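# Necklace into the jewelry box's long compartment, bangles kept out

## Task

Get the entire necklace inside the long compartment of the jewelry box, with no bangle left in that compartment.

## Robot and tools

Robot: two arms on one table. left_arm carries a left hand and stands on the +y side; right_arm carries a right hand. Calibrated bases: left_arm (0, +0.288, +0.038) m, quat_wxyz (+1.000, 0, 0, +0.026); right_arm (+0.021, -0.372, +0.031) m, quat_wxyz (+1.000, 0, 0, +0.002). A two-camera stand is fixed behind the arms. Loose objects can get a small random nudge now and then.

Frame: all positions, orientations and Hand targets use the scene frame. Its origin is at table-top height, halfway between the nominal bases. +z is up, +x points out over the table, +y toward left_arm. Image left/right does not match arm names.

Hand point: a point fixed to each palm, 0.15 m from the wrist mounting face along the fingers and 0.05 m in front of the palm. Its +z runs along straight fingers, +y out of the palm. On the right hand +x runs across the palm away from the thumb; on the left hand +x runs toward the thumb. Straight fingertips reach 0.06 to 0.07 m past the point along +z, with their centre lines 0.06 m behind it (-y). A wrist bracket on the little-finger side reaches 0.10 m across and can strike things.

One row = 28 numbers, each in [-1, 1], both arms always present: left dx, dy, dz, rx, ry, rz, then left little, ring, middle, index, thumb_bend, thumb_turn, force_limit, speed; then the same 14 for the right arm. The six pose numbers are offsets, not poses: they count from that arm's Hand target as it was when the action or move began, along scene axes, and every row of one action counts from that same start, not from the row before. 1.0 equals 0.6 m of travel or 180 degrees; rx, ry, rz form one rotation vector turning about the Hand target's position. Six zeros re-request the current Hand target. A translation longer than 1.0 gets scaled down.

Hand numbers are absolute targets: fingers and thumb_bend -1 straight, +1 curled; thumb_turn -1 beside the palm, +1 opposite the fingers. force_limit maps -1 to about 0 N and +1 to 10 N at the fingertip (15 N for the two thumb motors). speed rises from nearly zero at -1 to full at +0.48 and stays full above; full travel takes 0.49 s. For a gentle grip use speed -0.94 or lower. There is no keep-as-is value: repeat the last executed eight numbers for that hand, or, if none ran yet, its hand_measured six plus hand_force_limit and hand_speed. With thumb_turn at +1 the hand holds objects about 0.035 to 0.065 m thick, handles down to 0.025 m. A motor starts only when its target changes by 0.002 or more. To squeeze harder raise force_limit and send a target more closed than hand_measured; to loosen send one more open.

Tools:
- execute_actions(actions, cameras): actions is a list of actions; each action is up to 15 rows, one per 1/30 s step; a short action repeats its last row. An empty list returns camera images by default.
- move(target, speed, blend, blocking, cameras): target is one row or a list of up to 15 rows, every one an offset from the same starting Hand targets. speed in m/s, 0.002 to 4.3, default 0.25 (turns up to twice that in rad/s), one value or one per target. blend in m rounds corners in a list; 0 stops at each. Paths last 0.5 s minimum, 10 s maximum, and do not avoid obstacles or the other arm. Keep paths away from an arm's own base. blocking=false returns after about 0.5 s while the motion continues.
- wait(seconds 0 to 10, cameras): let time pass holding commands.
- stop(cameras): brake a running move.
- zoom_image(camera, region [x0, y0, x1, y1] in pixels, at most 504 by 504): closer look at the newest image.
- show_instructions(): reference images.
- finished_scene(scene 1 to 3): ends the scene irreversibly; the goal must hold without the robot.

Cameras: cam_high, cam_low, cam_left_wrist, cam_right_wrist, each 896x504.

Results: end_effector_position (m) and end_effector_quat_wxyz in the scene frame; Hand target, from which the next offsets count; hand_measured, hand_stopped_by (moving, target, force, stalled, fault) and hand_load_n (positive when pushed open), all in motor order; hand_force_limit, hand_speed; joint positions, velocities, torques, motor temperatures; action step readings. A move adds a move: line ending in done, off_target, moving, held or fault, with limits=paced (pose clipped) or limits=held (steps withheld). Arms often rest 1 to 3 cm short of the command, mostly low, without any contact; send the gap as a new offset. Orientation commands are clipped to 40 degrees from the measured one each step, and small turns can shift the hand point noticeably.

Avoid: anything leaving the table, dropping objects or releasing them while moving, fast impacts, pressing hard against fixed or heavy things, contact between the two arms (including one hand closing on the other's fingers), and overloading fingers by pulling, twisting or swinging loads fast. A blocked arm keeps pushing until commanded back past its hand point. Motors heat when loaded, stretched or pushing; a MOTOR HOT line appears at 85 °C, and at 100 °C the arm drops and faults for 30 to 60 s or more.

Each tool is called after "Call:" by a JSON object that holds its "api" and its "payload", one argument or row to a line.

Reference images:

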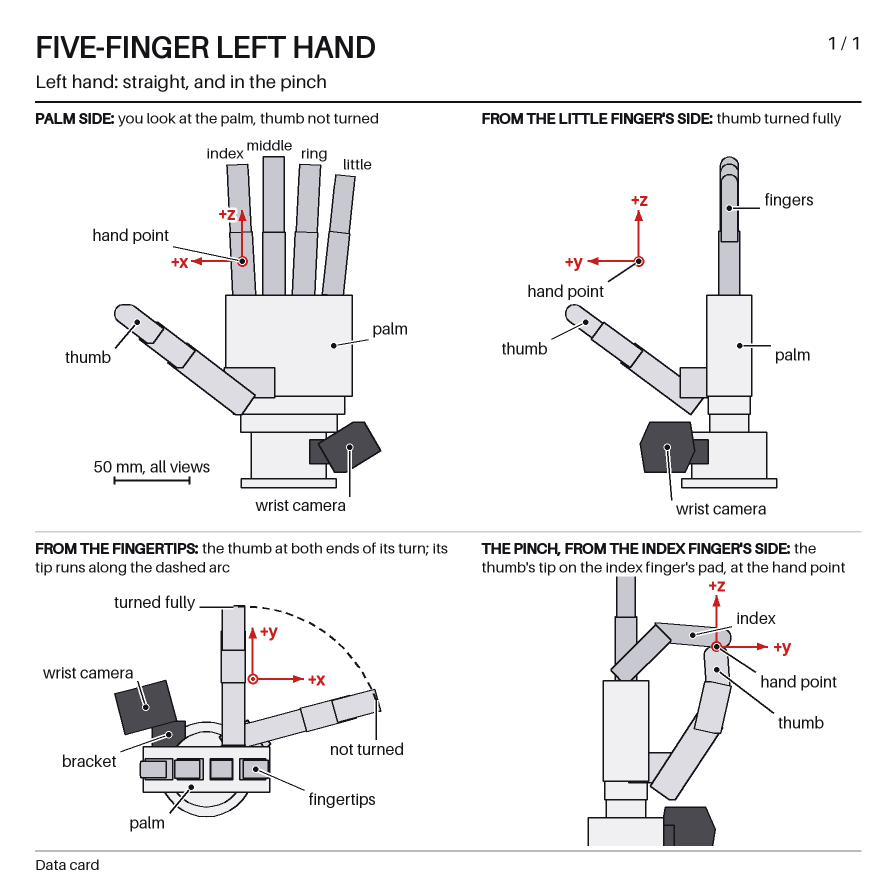

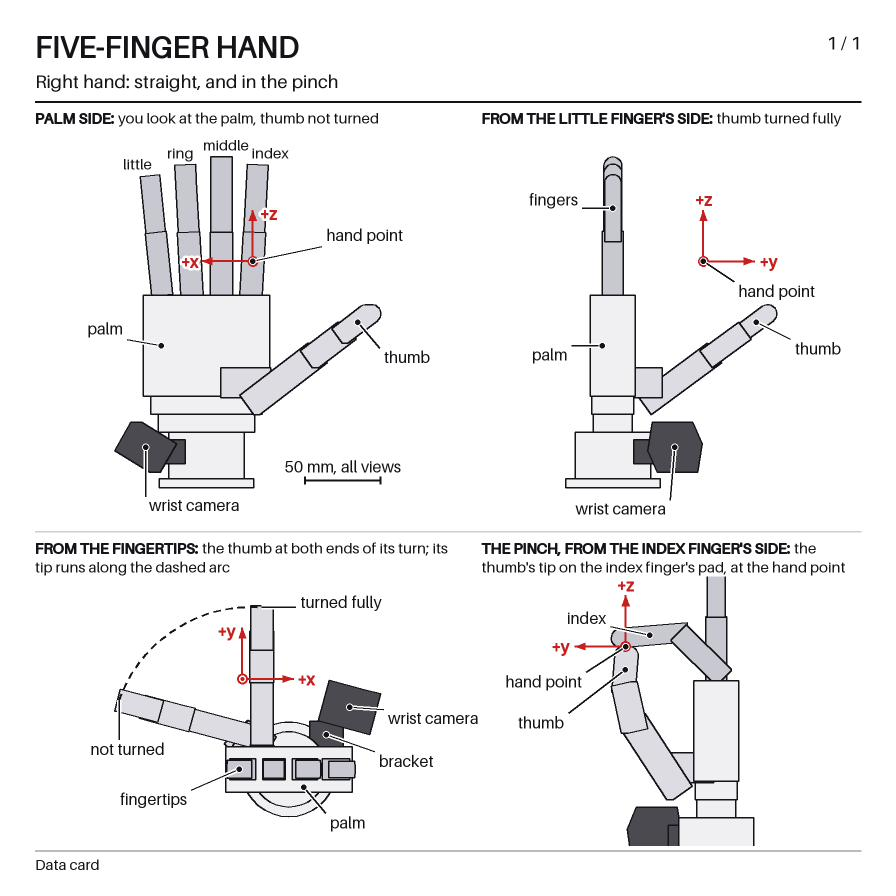

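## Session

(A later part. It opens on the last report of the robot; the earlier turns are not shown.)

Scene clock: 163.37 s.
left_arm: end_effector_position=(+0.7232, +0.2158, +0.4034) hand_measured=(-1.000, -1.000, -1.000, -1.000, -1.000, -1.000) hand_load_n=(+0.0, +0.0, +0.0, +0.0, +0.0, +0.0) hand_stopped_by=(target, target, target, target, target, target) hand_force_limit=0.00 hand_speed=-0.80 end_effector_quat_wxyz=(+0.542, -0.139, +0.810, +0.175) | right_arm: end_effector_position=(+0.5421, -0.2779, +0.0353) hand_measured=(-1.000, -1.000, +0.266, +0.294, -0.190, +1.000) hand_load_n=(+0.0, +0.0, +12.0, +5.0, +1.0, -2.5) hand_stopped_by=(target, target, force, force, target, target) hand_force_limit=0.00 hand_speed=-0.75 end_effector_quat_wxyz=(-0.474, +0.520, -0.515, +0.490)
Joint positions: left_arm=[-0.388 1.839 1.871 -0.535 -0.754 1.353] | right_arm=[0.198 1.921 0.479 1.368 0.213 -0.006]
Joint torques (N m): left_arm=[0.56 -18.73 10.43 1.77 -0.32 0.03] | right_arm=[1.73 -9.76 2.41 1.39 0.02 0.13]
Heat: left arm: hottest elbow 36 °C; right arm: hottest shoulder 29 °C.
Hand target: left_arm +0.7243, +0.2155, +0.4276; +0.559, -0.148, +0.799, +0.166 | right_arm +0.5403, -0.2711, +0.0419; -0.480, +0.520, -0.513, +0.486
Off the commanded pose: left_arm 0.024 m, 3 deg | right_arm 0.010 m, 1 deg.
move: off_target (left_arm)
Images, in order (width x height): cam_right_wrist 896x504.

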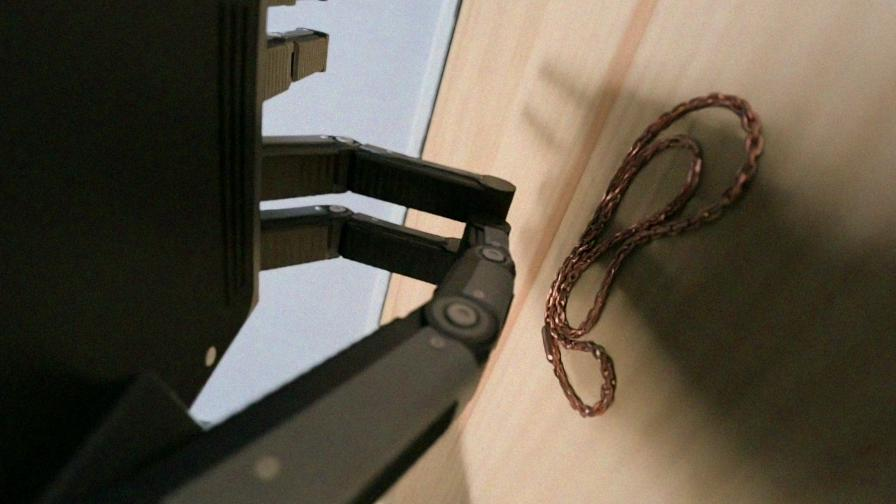

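Call:
{"api": "move", "payload": {
  "target": [0,0,0,0,0,0,-1,-1,-1,-1,-1,-1,0,-0.8,0.0,-0.2,0.15,0,0,0,-1,-1,-0.02,-0.02,-0.13,1,-0.2,0.2],
  "speed": 0.25,
  "cameras": ["cam_high","cam_right_wrist"]
}}

Call:
{"api": "zoom_image", "payload": {
  "camera": "cam_high",
  "region": [370, 240, 450, 320]
}}

Scene clock: 165.60 s.
left_arm: end_effector_position=(+0.7232, +0.2158, +0.4034) hand_measured=(-1.000, -1.000, -1.000, -1.000, -1.000, -1.000) hand_load_n=(+0.5, +0.0, +0.0, +0.0, +0.0, +0.0) hand_stopped_by=(target, target, target, target, target, target) hand_force_limit=0.00 hand_speed=-0.80 end_effector_quat_wxyz=(+0.542, -0.139, +0.810, +0.175) | right_arm: end_effector_position=(+0.5311, -0.3831, +0.1164) hand_measured=(-1.000, -1.000, -0.020, -0.020, -0.130, +1.000) hand_load_n=(+0.0, +0.0, +0.0, +0.0, +0.0, +0.0) hand_stopped_by=(target, target, target, target, target, target) hand_force_limit=-0.20 hand_speed=0.20 end_effector_quat_wxyz=(-0.479, +0.524, -0.523, +0.472)
Joint positions: left_arm=[-0.388 1.839 1.871 -0.535 -0.754 1.353] | right_arm=[-0.136 1.542 0.443 1.001 -0.141 -0.008]
Joint torques (N m): left_arm=[0.44 -18.78 10.43 1.77 -0.32 0.05] | right_arm=[-0.09 -7.77 6.95 1.43 -0.19 -0.11]
Heat: left arm: hottest elbow 36 °C; right arm: hottest shoulder 29 °C.
Hand target: left_arm +0.7243, +0.2155, +0.4276; +0.559, -0.148, +0.799, +0.166 | right_arm +0.5403, -0.3912, +0.1319; -0.480, +0.520, -0.513, +0.486
Off the commanded pose: left_arm 0.024 m, 3 deg | right_arm 0.020 m, 2 deg.
move: off_target (left_arm, right_arm)
Images, in order (width x height): cam_high 896x504, cam_right_wrist 896x504.

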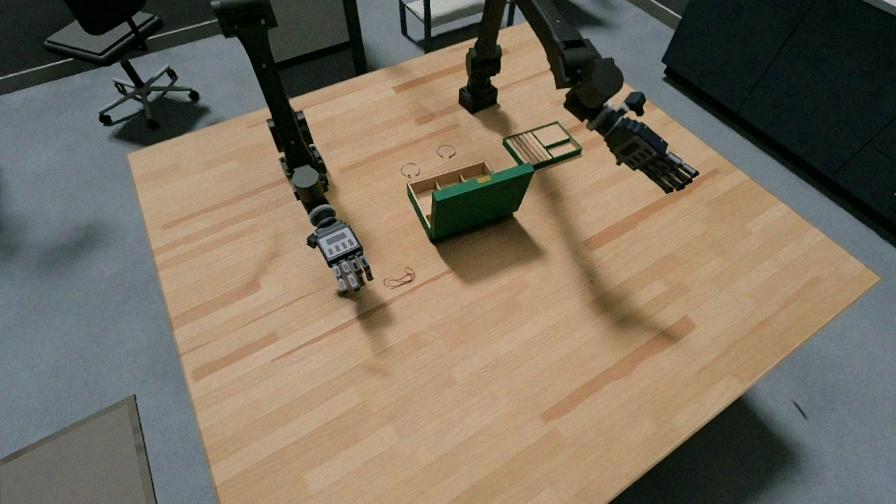

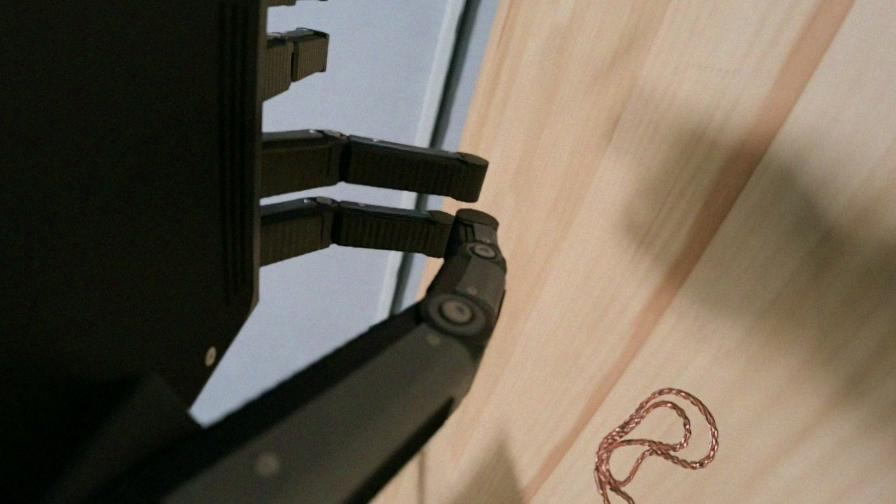

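Scaled by 6.300 from the camera's 896x504 image, which has a finer 1280x720 frame.

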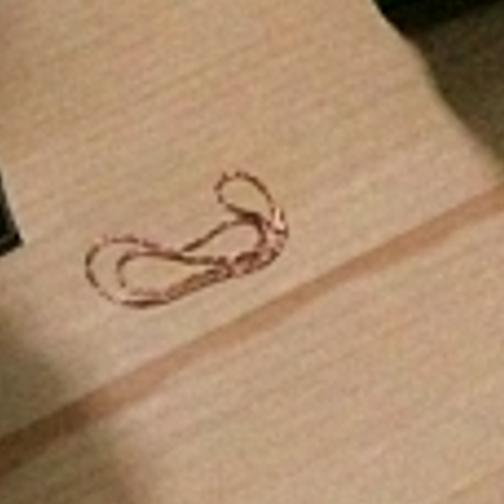

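Call:
{"api": "move", "payload": {
  "target": [
    [0,0,0,0,0,0,-1,-1,-1,-1,-1,-1,0,-0.8,-0.0172,0.1987,-0.1615,0,0,0,-1,-1,-0.6,-0.6,-0.13,1,-0.2,0.2],
    [0,0,0,0,0,0,-1,-1,-1,-1,-1,-1,0,-0.8,-0.0172,0.1987,-0.2232,0,0,0,-1,-1,-0.6,-0.6,-0.13,1,-0.2,0.2]
  ],
  "speed": [0.2,0.05],
  "cameras": ["cam_high","cam_right_wrist"]
}}

Call:
{"api": "zoom_image", "payload": {
  "camera": "cam_high",
  "region": [370, 240, 450, 320]
}}

Scene clock: 174.20 s.
left_arm: end_effector_position=(+0.7232, +0.2158, +0.4034) hand_measured=(-1.000, -1.000, -1.000, -1.000, -1.000, -1.000) hand_load_n=(+0.5, +0.0, +0.0, +0.0, +0.0, +0.0) hand_stopped_by=(target, target, target, target, target, target) hand_force_limit=0.00 hand_speed=-0.80 end_effector_quat_wxyz=(+0.542, -0.139, +0.810, +0.175) | right_arm: end_effector_position=(+0.5269, -0.2786, +0.0026) hand_measured=(-1.000, -1.000, -0.600, -0.600, -0.130, +1.000) hand_load_n=(+0.0, +0.0, +0.0, +0.0, -2.0, -0.5) hand_stopped_by=(target, target, target, target, target, target) hand_force_limit=-0.20 hand_speed=0.20 end_effector_quat_wxyz=(-0.474, +0.521, -0.513, +0.490)
Joint positions: left_arm=[-0.388 1.839 1.871 -0.535 -0.754 1.353] | right_arm=[0.204 2.061 0.462 1.527 0.216 -0.008]
Joint torques (N m): left_arm=[0.62 -18.78 10.44 1.83 -0.31 0.04] | right_arm=[1.61 -6.95 2.81 2.24 0.05 0.16]
Heat: left arm: hottest elbow 36 °C; right arm: hottest shoulder 29 °C.
Hand target: left_arm +0.7243, +0.2155, +0.4276; +0.559, -0.148, +0.799, +0.166 | right_arm +0.5300, -0.2718, -0.0020; -0.480, +0.520, -0.513, +0.486
Off the commanded pose: left_arm 0.024 m, 3 deg | right_arm 0.009 m, 1 deg.
move: off_target (left_arm)
Images, in order (width x height): cam_high 896x504, cam_right_wrist 896x504.

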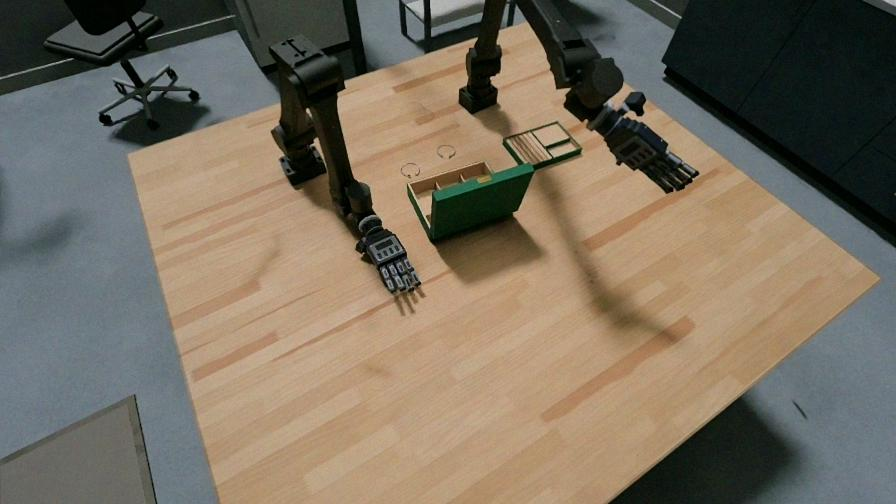

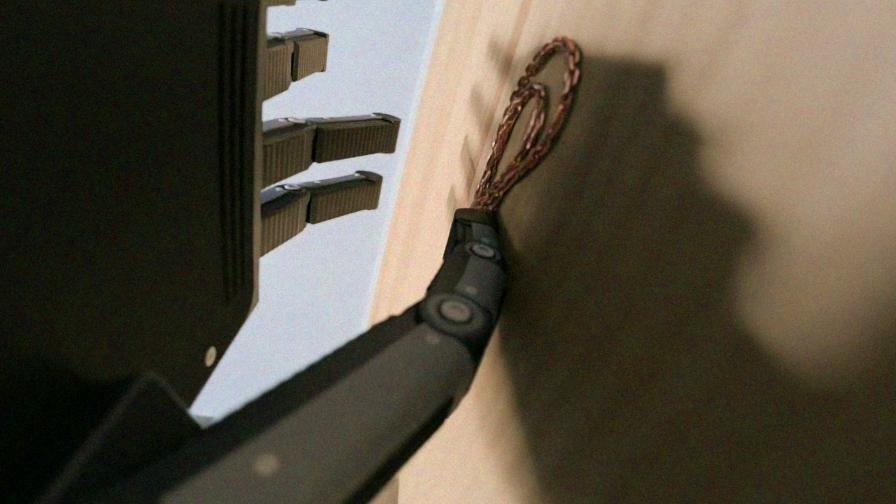

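Scaled by 6.300 from the camera's 896x504 image, which has a finer 1280x720 frame.

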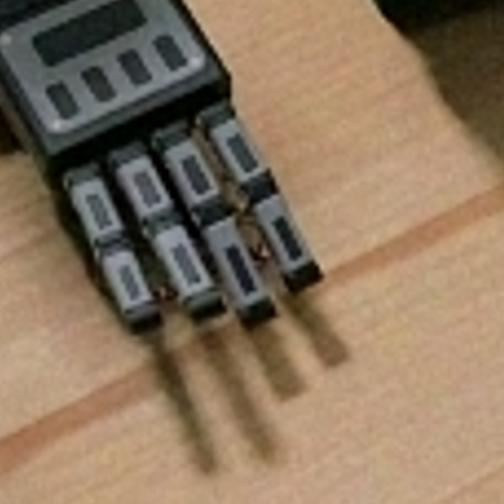

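Call:
{"api": "move", "payload": {
  "target": [0,0,0,0,0,0,-1,-1,-1,-1,-1,-1,0,-0.8,0.045,0,-0.005,0,0,0,-1,-1,-0.6,-0.6,-0.13,1,-0.2,0.2],
  "speed": 0.06,
  "cameras": ["cam_right_wrist"]
}}

Call:
{"api": "zoom_image", "payload": {
  "camera": "cam_right_wrist",
  "region": [400, 20, 660, 380]
}}

Scene clock: 175.53 s.
left_arm: end_effector_position=(+0.7232, +0.2158, +0.4034) hand_measured=(-1.000, -1.000, -1.000, -1.000, -1.000, -1.000) hand_load_n=(+0.0, +0.0, +0.0, +0.0, +0.0, +0.0) hand_stopped_by=(target, target, target, target, target, target) hand_force_limit=0.00 hand_speed=-0.80 end_effector_quat_wxyz=(+0.542, -0.139, +0.810, +0.175) | right_arm: end_effector_position=(+0.5523, -0.2711, +0.0029) hand_measured=(-1.000, -1.000, -0.600, -0.600, -0.130, +1.000) hand_load_n=(+0.0, -0.5, +0.0, +0.0, -0.5, +0.0) hand_stopped_by=(target, target, target, target, target, target) hand_force_limit=-0.20 hand_speed=0.20 end_effector_quat_wxyz=(+0.482, -0.518, +0.508, -0.491)
Joint positions: left_arm=[-0.388 1.839 1.871 -0.535 -0.754 1.353] | right_arm=[0.204 2.078 0.531 1.493 0.206 -0.008]
Joint torques (N m): left_arm=[0.44 -18.67 10.44 1.74 -0.32 0.05] | right_arm=[0.44 -7.77 3.37 1.28 -0.19 0.15]
Heat: left arm: hottest elbow 36 °C; right arm: hottest shoulder 29 °C.
Hand target: left_arm +0.7243, +0.2155, +0.4276; +0.559, -0.148, +0.799, +0.166 | right_arm +0.5569, -0.2719, -0.0051; +0.480, -0.520, +0.513, -0.486
Off the commanded pose: left_arm 0.024 m, 3 deg | right_arm 0.009 m, 1 deg.
move: off_target (left_arm)
Images, in order (width x height): cam_right_wrist 896x504.

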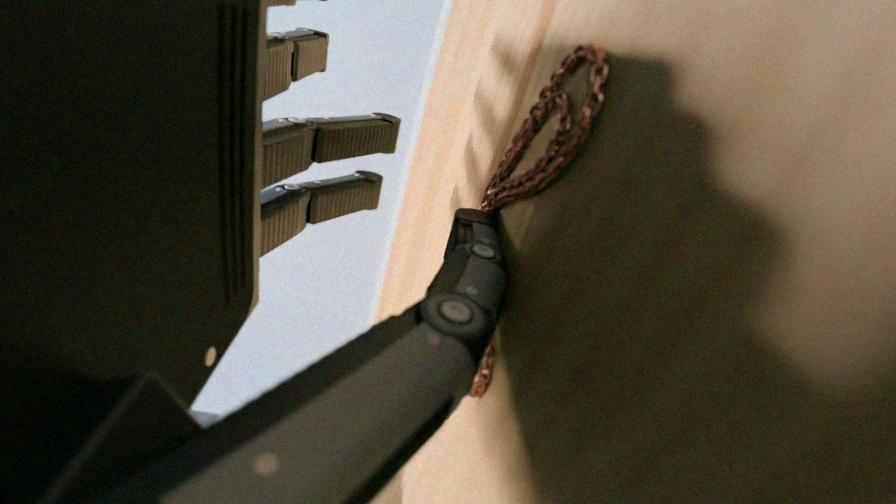

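Scaled by 1.400 from the camera's 896x504 image, which has a finer 1280x720 frame.

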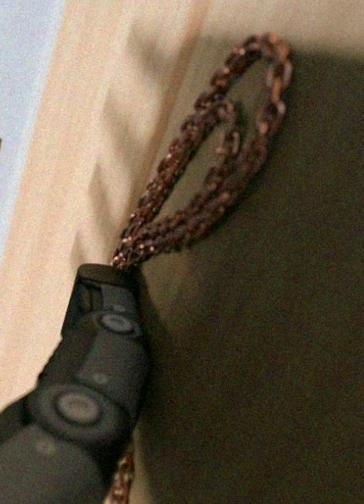

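Call:
{"api": "execute_actions", "payload": {
  "actions": [
    [[0,0,0,0,0,0,-1,-1,-1,-1,-1,-1,0,-0.8,0,0,0,0,0,0,-1,-1,-0.02,-0.02,-0.13,1,-0.2,-0.3]],
    [[0,0,0,0,0,0,-1,-1,-1,-1,-1,-1,0,-0.8,0,0,-0.01,0,0,0,-1,-1,-0.02,-0.02,-0.13,1,-0.2,-0.3]]
  ],
  "cameras": ["cam_high","cam_low","cam_right_wrist"]
}}

Call:
{"api": "zoom_image", "payload": {
  "camera": "cam_high",
  "region": [370, 240, 450, 320]
}}

Call:
{"api": "zoom_image", "payload": {
  "camera": "cam_low",
  "region": [155, 240, 230, 300]
}}

Scene clock: 177.50 s.
left_arm: end_effector_position=(+0.7232, +0.2158, +0.4034) hand_measured=(-1.000, -1.000, -1.000, -1.000, -1.000, -1.000) hand_load_n=(+0.0, +0.0, +0.0, +0.0, +0.0, +0.0) hand_stopped_by=(target, target, target, target, target, target) hand_force_limit=0.00 hand_speed=-0.80 end_effector_quat_wxyz=(+0.542, -0.139, +0.810, +0.175) | right_arm: end_effector_position=(+0.5551, -0.2705, +0.0021) hand_measured=(-1.000, -1.000, -0.020, -0.020, -0.130, +1.000) hand_load_n=(+0.0, +0.0, +0.0, +0.0, -3.0, -0.5) hand_stopped_by=(target, target, target, target, target, target) hand_force_limit=-0.20 hand_speed=-0.30 end_effector_quat_wxyz=(+0.484, -0.517, +0.507, -0.492)
Joint positions: left_arm=[-0.388 1.839 1.871 -0.535 -0.754 1.353] | right_arm=[0.204 2.086 0.54 1.497 0.205 -0.008]
Joint torques (N m): left_arm=[0.56 -18.9 10.44 1.8 -0.32 0.03] | right_arm=[0.5 -6.83 3.11 1.81 -0.18 0.15]
Heat: left arm: hottest elbow 37 °C; right arm: hottest shoulder 29 °C.
Hand target: left_arm +0.7243, +0.2155, +0.4276; +0.559, -0.148, +0.799, +0.166 | right_arm +0.5569, -0.2718, -0.0111; +0.480, -0.520, +0.513, -0.486
Off the commanded pose: left_arm 0.024 m, 3 deg | right_arm 0.013 m, 1 deg.
Step readings (end_effector_position of left_arm | right_arm):
0: (+0.7232, +0.2158, +0.4034) | (+0.5523, -0.2711, +0.0029)
1: (+0.7232, +0.2158, +0.4034) | (+0.5523, -0.2711, +0.0029)
2: (+0.7232, +0.2158, +0.4034) | (+0.5523, -0.2711, +0.0029)
4: (+0.7232, +0.2158, +0.4034) | (+0.5523, -0.2712, +0.0028)
8: (+0.7232, +0.2158, +0.4034) | (+0.5523, -0.2711, +0.0028)
15: (+0.7232, +0.2158, +0.4034) | (+0.5523, -0.2711, +0.0028)
16: (+0.7232, +0.2158, +0.4034) | (+0.5523, -0.2711, +0.0028)
17: (+0.7232, +0.2158, +0.4034) | (+0.5524, -0.2711, +0.0027)
19: (+0.7232, +0.2158, +0.4034) | (+0.5526, -0.2710, +0.0022)
23: (+0.7232, +0.2158, +0.4034) | (+0.5548, -0.2705, +0.0021)
30: (+0.7232, +0.2158, +0.4034) | (+0.5551, -0.2705, +0.0020)
Images, in order (width x height): cam_high 896x504, cam_low 896x504, cam_right_wrist 896x504.

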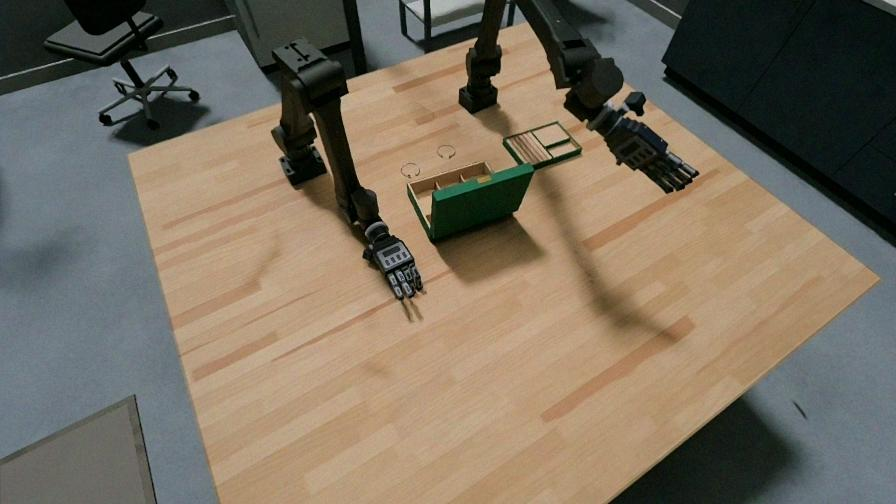

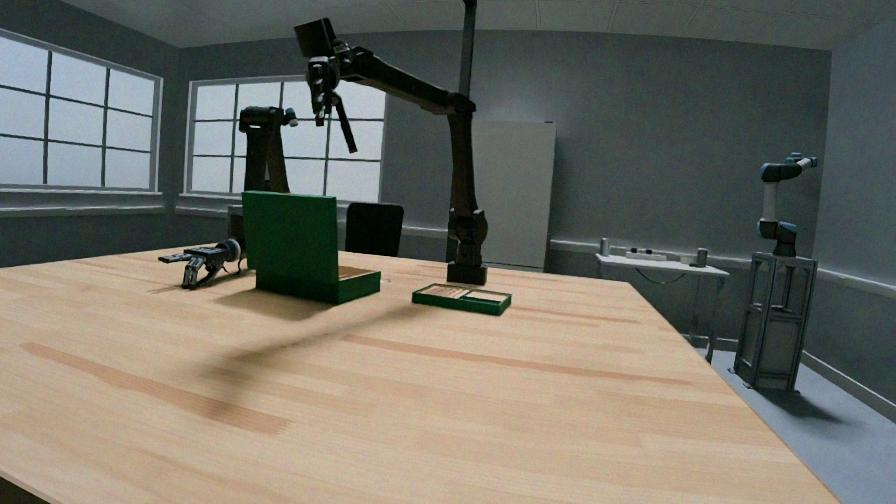

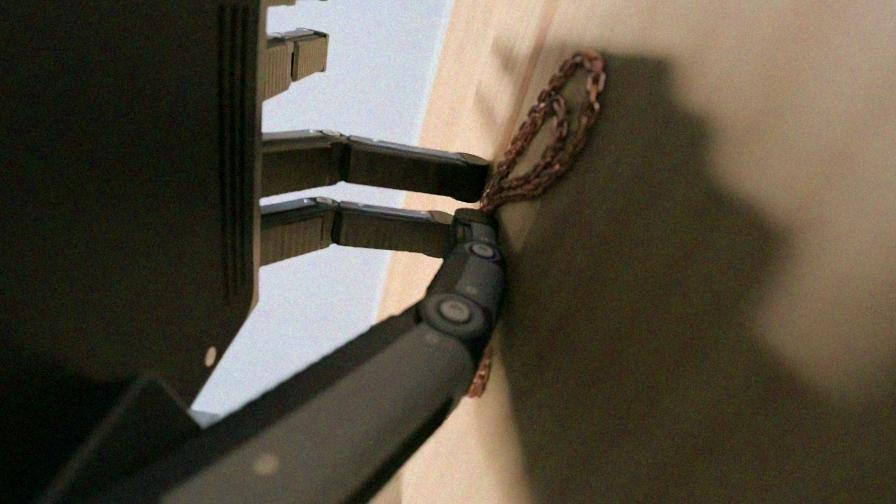

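Scaled by 6.300 from the camera's 896x504 image, which has a finer 1280x720 frame.

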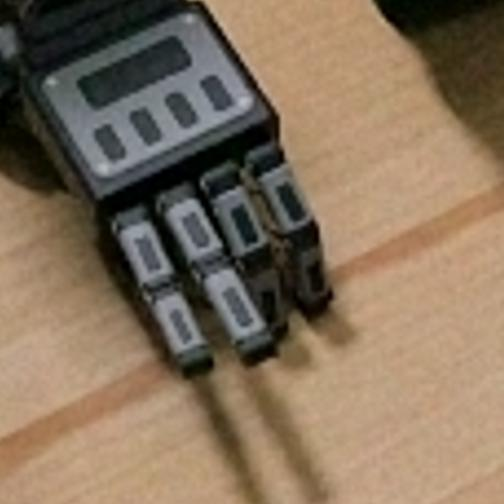

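Scaled by 6.720 from the camera's 896x504 image, which has a finer 1280x720 frame.

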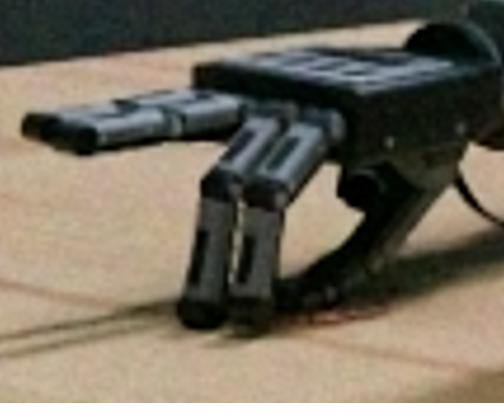

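Call:
{"api": "execute_actions", "payload": {
  "actions": [
    [[0,0,0,0,0,0,-1,-1,-1,-1,-1,-1,0,-0.8,0,0,0,0,0,0,-1,-1,0.08,0.08,-0.15,1,-0.2,-0.5]],
    [[0,0,0,0,0,0,-1,-1,-1,-1,-1,-1,0,-0.8,0,0,-0.004,0,0,0,-1,-1,0.16,0.16,-0.175,1,-0.2,-0.5]],
    [[0,0,0,0,0,0,-1,-1,-1,-1,-1,-1,0,-0.8,0,0,-0.002,0,0,0,-1,-1,0.7,0.7,-0.2,1,0.0,-0.75]]
  ],
  "cameras": ["cam_right_wrist"]
}}

Scene clock: 179.80 s.
left_arm: end_effector_position=(+0.7232, +0.2158, +0.4034) hand_measured=(-1.000, -1.000, -1.000, -1.000, -1.000, -1.000) hand_load_n=(+0.0, +0.0, +0.0, +0.0, +0.0, +0.0) hand_stopped_by=(target, target, target, target, target, target) hand_force_limit=0.00 hand_speed=-0.80 end_effector_quat_wxyz=(+0.542, -0.139, +0.810, +0.175) | right_arm: end_effector_position=(+0.5631, -0.2687, +0.0065) hand_measured=(-1.000, -1.000, +0.224, +0.270, -0.202, +1.000) hand_load_n=(+0.0, +0.0, +6.5, +5.0, +3.0, -2.5) hand_stopped_by=(target, target, force, force, target, target) hand_force_limit=0.00 hand_speed=-0.75 end_effector_quat_wxyz=(+0.491, -0.510, +0.502, -0.496)
Joint positions: left_arm=[-0.388 1.839 1.871 -0.535 -0.754 1.353] | right_arm=[0.204 2.095 0.559 1.51 0.205 -0.008]
Joint torques (N m): left_arm=[0.56 -18.49 10.48 1.78 -0.31 0.03] | right_arm=[0.5 -6.77 1.92 1.63 -0.15 0.15]
Heat: left arm: hottest elbow 37 °C; right arm: hottest shoulder 29 °C.
Hand target: left_arm +0.7243, +0.2155, +0.4276; +0.559, -0.148, +0.799, +0.166 | right_arm +0.5570, -0.2718, -0.0146; +0.480, -0.520, +0.513, -0.486
Off the commanded pose: left_arm 0.024 m, 3 deg | right_arm 0.022 m, 2 deg.
Step readings (end_effector_position of left_arm | right_arm):
0: (+0.7232, +0.2158, +0.4034) | (+0.5551, -0.2705, +0.0021)
1: (+0.7232, +0.2158, +0.4034) | (+0.5551, -0.2705, +0.0021)
2: (+0.7232, +0.2158, +0.4034) | (+0.5551, -0.2705, +0.0021)
4: (+0.7232, +0.2158, +0.4034) | (+0.5562, -0.2703, +0.0036)
8: (+0.7232, +0.2158, +0.4034) | (+0.5581, -0.2698, +0.0042)
15: (+0.7232, +0.2158, +0.4034) | (+0.5581, -0.2698, +0.0042)
16: (+0.7232, +0.2158, +0.4034) | (+0.5581, -0.2698, +0.0042)
17: (+0.7232, +0.2158, +0.4034) | (+0.5581, -0.2698, +0.0042)
19: (+0.7232, +0.2158, +0.4034) | (+0.5599, -0.2695, +0.0054)
23: (+0.7232, +0.2158, +0.4034) | (+0.5610, -0.2692, +0.0057)
30: (+0.7232, +0.2158, +0.4034) | (+0.5610, -0.2692, +0.0057)
31: (+0.7232, +0.2158, +0.4034) | (+0.5610, -0.2692, +0.0057)
32: (+0.7232, +0.2158, +0.4034) | (+0.5610, -0.2692, +0.0056)
34: (+0.7232, +0.2158, +0.4034) | (+0.5619, -0.2690, +0.0060)
38: (+0.7232, +0.2158, +0.4034) | (+0.5631, -0.2687, +0.0065)
45: (+0.7232, +0.2158, +0.4034) | (+0.5631, -0.2687, +0.0065)
Images, in order (width x height): cam_right_wrist 896x504.

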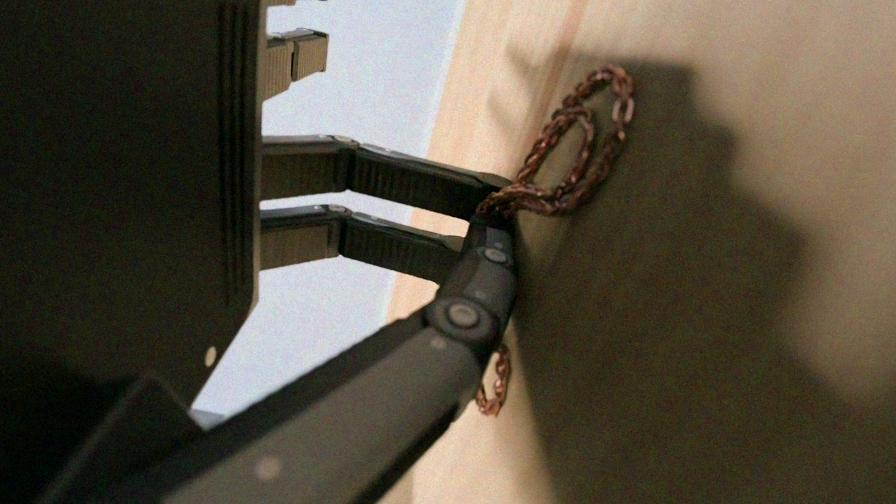

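Call:
{"api": "execute_actions", "payload": {
  "actions": [
    [[0,0,0,0,0,0,-1,-1,-1,-1,-1,-1,0,-0.8,0,0,0,0,0,0,-1,-1,0.72,0.72,-0.2,1,0.2,-0.8]]
  ]
}}

Call:
{"api": "move", "payload": {
  "target": [0,0,0,0,0,0,-1,-1,-1,-1,-1,-1,0,-0.8,0.0,0,0.1,0,0,0,-1,-1,0.72,0.72,-0.2,1,0.2,-0.8],
  "speed": 0.04,
  "cameras": ["cam_right_wrist"]
}}

Scene clock: 181.17 s.
left_arm: end_effector_position=(+0.7232, +0.2158, +0.4034) hand_measured=(-1.000, -1.000, -1.000, -1.000, -1.000, -1.000) hand_load_n=(+0.0, +0.0, +0.0, +0.0, +0.0, +0.0) hand_stopped_by=(target, target, target, target, target, target) hand_force_limit=0.00 hand_speed=-0.80 end_effector_quat_wxyz=(+0.542, -0.139, +0.810, +0.175) | right_arm: end_effector_position=(+0.5631, -0.2687, +0.0066) hand_measured=(-1.000, -1.000, +0.224, +0.286, -0.202, +1.000) hand_load_n=(+0.0, +0.0, +6.0, +7.5, +4.5, -4.0) hand_stopped_by=(target, target, force, force, target, target) hand_force_limit=0.20 hand_speed=-0.80 end_effector_quat_wxyz=(+0.491, -0.510, +0.502, -0.496)
Joint positions: left_arm=[-0.388 1.839 1.871 -0.535 -0.754 1.353] | right_arm=[0.204 2.095 0.559 1.511 0.205 -0.008]
Joint torques (N m): left_arm=[0.67 -18.61 10.47 1.77 -0.31 0.06] | right_arm=[0.44 -6.71 1.95 1.62 -0.15 0.14]
Heat: left arm: hottest elbow 37 °C; right arm: hottest shoulder 29 °C.
Hand target: left_arm +0.7243, +0.2155, +0.4276; +0.559, -0.148, +0.799, +0.166 | right_arm +0.5570, -0.2718, -0.0146; +0.480, -0.520, +0.513, -0.486
Off the commanded pose: left_arm 0.024 m, 3 deg | right_arm 0.022 m, 2 deg.
Step readings (end_effector_position of left_arm | right_arm):
0: (+0.7232, +0.2158, +0.4034) | (+0.5631, -0.2687, +0.0065)
1: (+0.7232, +0.2158, +0.4034) | (+0.5631, -0.2687, +0.0065)
2: (+0.7232, +0.2158, +0.4034) | (+0.5631, -0.2687, +0.0065)
4: (+0.7232, +0.2158, +0.4034) | (+0.5631, -0.2687, +0.0066)
8: (+0.7232, +0.2158, +0.4034) | (+0.5631, -0.2687, +0.0066)
15: (+0.7232, +0.2158, +0.4034) | (+0.5631, -0.2687, +0.0066)

Scene clock: 183.27 s.
left_arm: end_effector_position=(+0.7232, +0.2158, +0.4034) hand_measured=(-1.000, -1.000, -1.000, -1.000, -1.000, -1.000) hand_load_n=(+0.0, +0.0, +0.0, +0.0, +0.0, +0.0) hand_stopped_by=(target, target, target, target, target, target) hand_force_limit=0.00 hand_speed=-0.80 end_effector_quat_wxyz=(+0.542, -0.139, +0.810, +0.175) | right_arm: end_effector_position=(+0.5570, -0.2700, +0.0380) hand_measured=(-1.000, -1.000, +0.224, +0.286, -0.202, +1.000) hand_load_n=(+0.0, +0.0, +4.5, +6.5, +6.5, -4.0) hand_stopped_by=(target, target, force, force, target, target) hand_force_limit=0.20 hand_speed=-0.80 end_effector_quat_wxyz=(-0.476, +0.524, -0.511, +0.486)
Joint positions: left_arm=[-0.388 1.839 1.871 -0.535 -0.754 1.353] | right_arm=[0.204 1.918 0.522 1.322 0.205 -0.008]
Joint torques (N m): left_arm=[0.67 -18.67 10.36 1.78 -0.31 0.05] | right_arm=[0.44 -10.11 2.77 1.42 -0.15 0.14]
Heat: left arm: hottest elbow 37 °C; right arm: hottest shoulder 29 °C.
Hand target: left_arm +0.7243, +0.2155, +0.4276; +0.559, -0.148, +0.799, +0.166 | right_arm +0.5570, -0.2719, +0.0452; -0.480, +0.520, -0.513, +0.486
Off the commanded pose: left_arm 0.024 m, 3 deg | right_arm 0.008 m, 1 deg.
move: off_target (left_arm)
Images, in order (width x height): cam_right_wrist 896x504.

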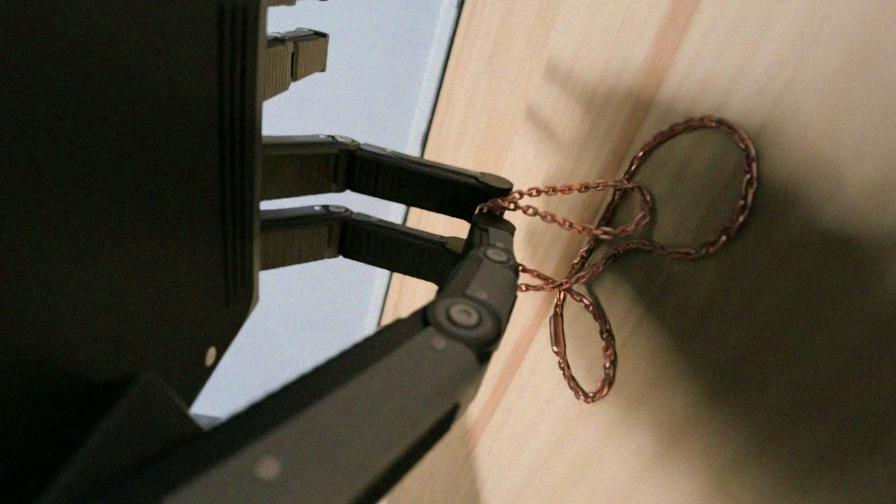

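Call:
{"api": "move", "payload": {
  "target": [0,0,0,0,0,0,-1,-1,-1,-1,-1,-1,0,-0.8,0.0,0,0.44,0,0,0,-1,-1,0.72,0.72,-0.2,1,0.2,-0.8],
  "speed": 0.1,
  "cameras": ["cam_high","cam_right_wrist"]
}}

Call:
{"api": "zoom_image", "payload": {
  "camera": "cam_high",
  "region": [350, 130, 550, 330]
}}

Scene clock: 187.03 s.
left_arm: end_effector_position=(+0.7232, +0.2158, +0.4034) hand_measured=(-1.000, -1.000, -1.000, -1.000, -1.000, -1.000) hand_load_n=(+0.0, +0.0, +0.0, +0.0, -0.5, +0.0) hand_stopped_by=(target, target, target, target, target, target) hand_force_limit=0.00 hand_speed=-0.80 end_effector_quat_wxyz=(+0.542, -0.139, +0.810, +0.175) | right_arm: end_effector_position=(+0.5429, -0.2730, +0.2708) hand_measured=(-1.000, -1.000, +0.224, +0.286, -0.202, +1.000) hand_load_n=(+0.0, +0.0, +4.5, +6.5, +6.5, -4.0) hand_stopped_by=(target, target, force, force, target, target) hand_force_limit=0.20 hand_speed=-0.80 end_effector_quat_wxyz=(-0.460, +0.539, -0.521, +0.476)
Joint positions: left_arm=[-0.388 1.839 1.871 -0.535 -0.754 1.353] | right_arm=[0.204 1.15 0.688 0.335 0.205 -0.008]
Joint torques (N m): left_arm=[0.56 -18.78 10.39 1.78 -0.31 0.02] | right_arm=[0.44 -5.95 12.82 1.47 -0.15 0.14]
Heat: left arm: hottest elbow 37 °C; right arm: hottest shoulder 29 °C.
Hand target: left_arm +0.7243, +0.2155, +0.4276; +0.559, -0.148, +0.799, +0.166 | right_arm +0.5569, -0.2719, +0.3094; -0.480, +0.520, -0.513, +0.486
Off the commanded pose: left_arm 0.024 m, 3 deg | right_arm 0.041 m, 3 deg.
move: off_target (left_arm, right_arm)
Images, in order (width x height): cam_high 896x504, cam_right_wrist 896x504.

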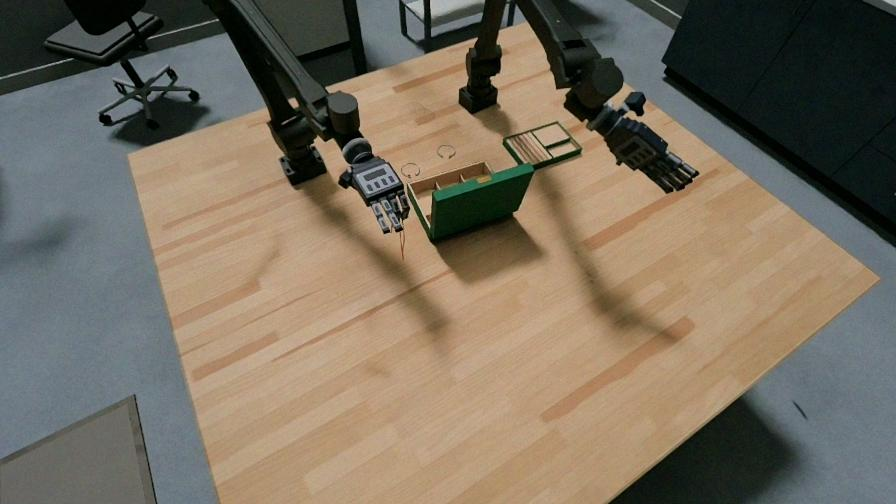

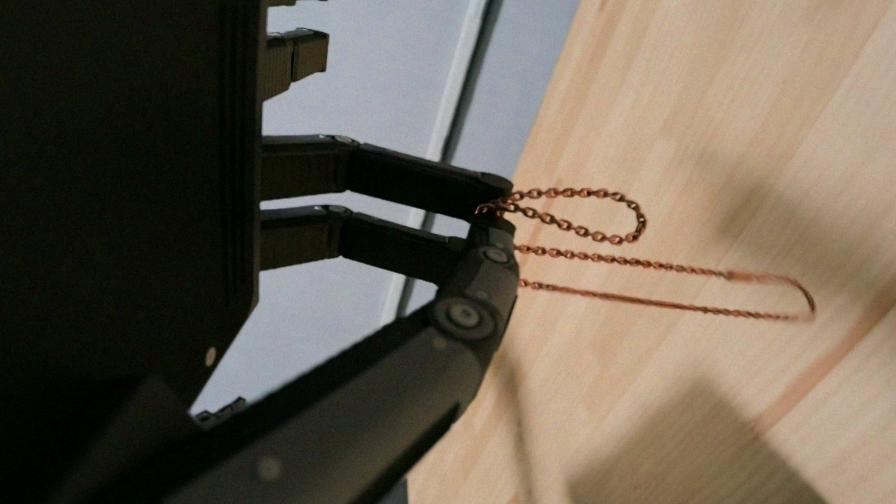

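Scaled by 2.520 from the camera's 896x504 image, which has a finer 1280x720 frame.

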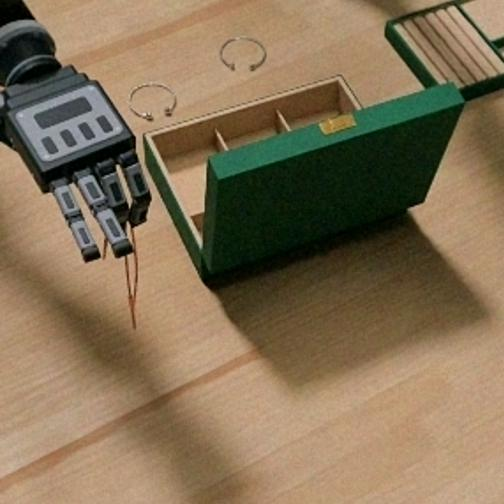

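Call:
{"api": "zoom_image", "payload": {
  "camera": "cam_high",
  "region": [400, 150, 500, 250]
}}

Scaled by 5.040 from the camera's 896x504 image, which has a finer 1280x720 frame.

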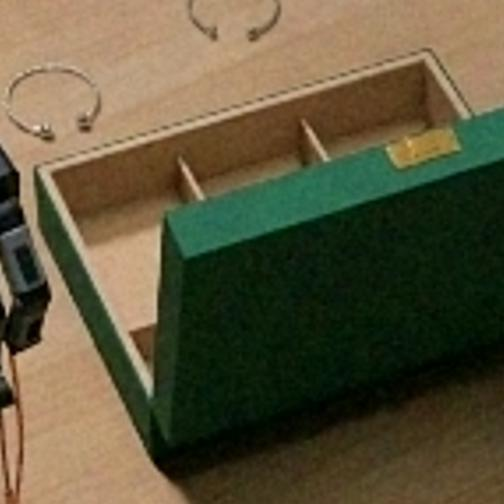

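Call:
{"api": "move", "payload": {
  "target": [
    [0,0,0,0,0,0,-1,-1,-1,-1,-1,-1,0,-0.8,-0.17,0,0,0,0,0,0.25,0.25,0.72,0.72,-0.2,1,0.2,-0.4],
    [0,0,0,0,0,0,-1,-1,-1,-1,-1,-1,0,-0.8,-0.17,0.462,0,0,0,0,0.25,0.25,0.72,0.72,-0.2,1,0.2,-0.4]
  ],
  "speed": 0.14,
  "blend": 0.03,
  "cameras": ["cam_high","cam_low","cam_right_wrist"]
}}

Call:
{"api": "zoom_image", "payload": {
  "camera": "cam_high",
  "region": [400, 110, 540, 250]
}}

Scene clock: 193.83 s.
left_arm: end_effector_position=(+0.7232, +0.2158, +0.4034) hand_measured=(-1.000, -1.000, -1.000, -1.000, -1.000, -1.000) hand_load_n=(+0.0, +0.0, +0.0, +0.0, +0.0, +0.0) hand_stopped_by=(target, target, target, target, target, target) hand_force_limit=0.00 hand_speed=-0.80 end_effector_quat_wxyz=(+0.542, -0.139, +0.810, +0.175) | right_arm: end_effector_position=(+0.4459, -0.0151, +0.2804) hand_measured=(+0.250, +0.250, +0.224, +0.286, -0.202, +1.000) hand_load_n=(+0.0, +0.0, +4.5, +6.5, +6.5, -4.0) hand_stopped_by=(target, target, force, force, target, target) hand_force_limit=0.20 hand_speed=-0.40 end_effector_quat_wxyz=(-0.452, +0.543, -0.507, +0.494)
Joint positions: left_arm=[-0.388 1.839 1.871 -0.535 -0.754 1.353] | right_arm=[0.947 1.322 0.863 0.279 0.954 0.069]
Joint torques (N m): left_arm=[0.5 -18.84 10.44 1.78 -0.31 0.04] | right_arm=[1.49 -5.95 12.56 2.39 0.18 0.2]
Heat: left arm: hottest elbow 37 °C; right arm: hottest shoulder 29 °C.
Hand target: left_arm +0.7243, +0.2155, +0.4276; +0.559, -0.148, +0.799, +0.166 | right_arm +0.4549, +0.0053, +0.3092; -0.480, +0.520, -0.513, +0.486
Off the commanded pose: left_arm 0.024 m, 3 deg | right_arm 0.037 m, 4 deg.
move: off_target (left_arm, right_arm)
Images, in order (width x height): cam_high 896x504, cam_low 896x504, cam_right_wrist 896x504.

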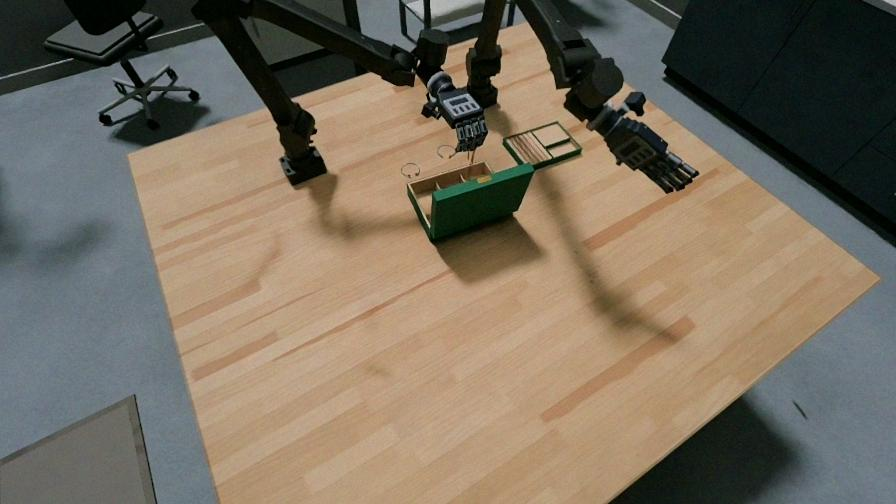

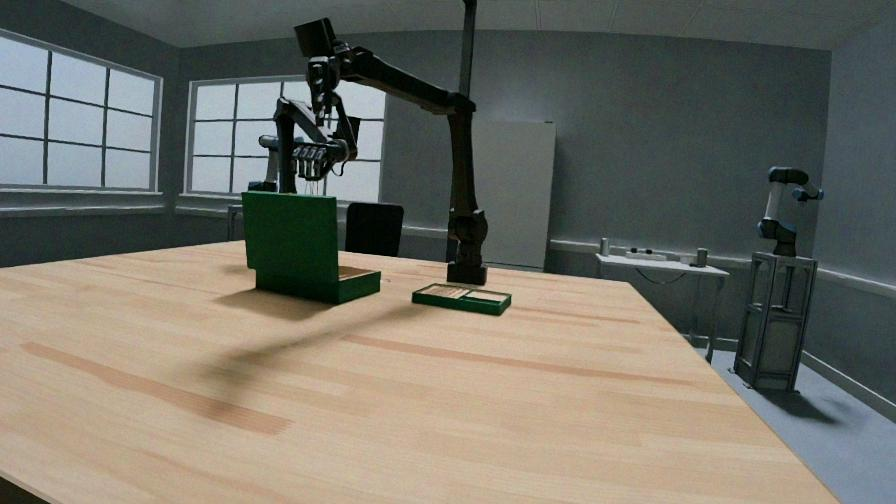

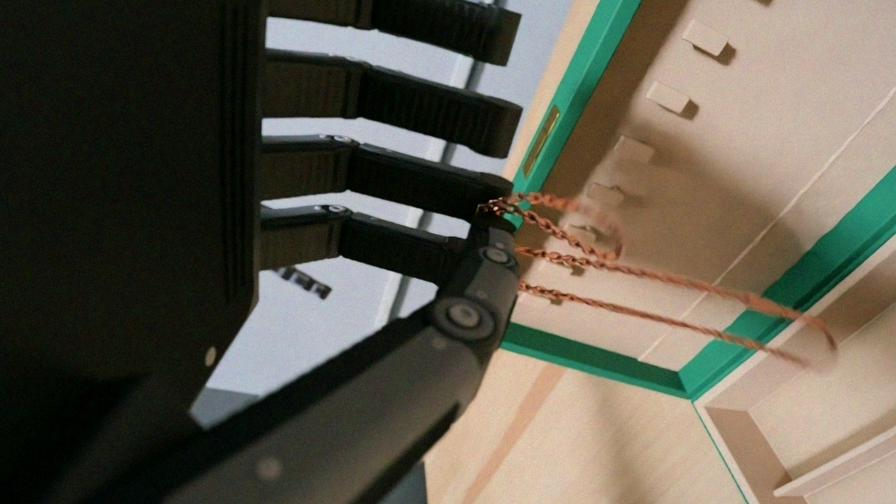

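Scaled by 3.600 from the camera's 896x504 image, which has a finer 1280x720 frame.

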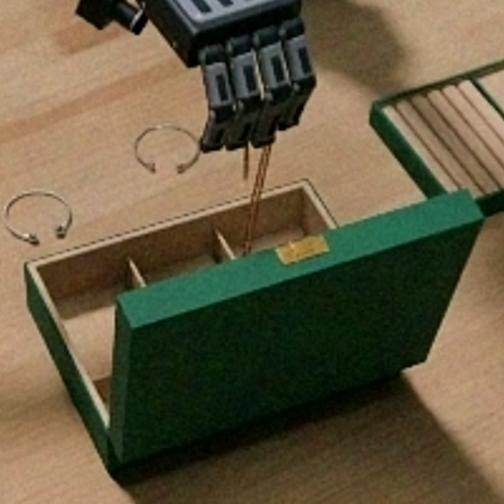

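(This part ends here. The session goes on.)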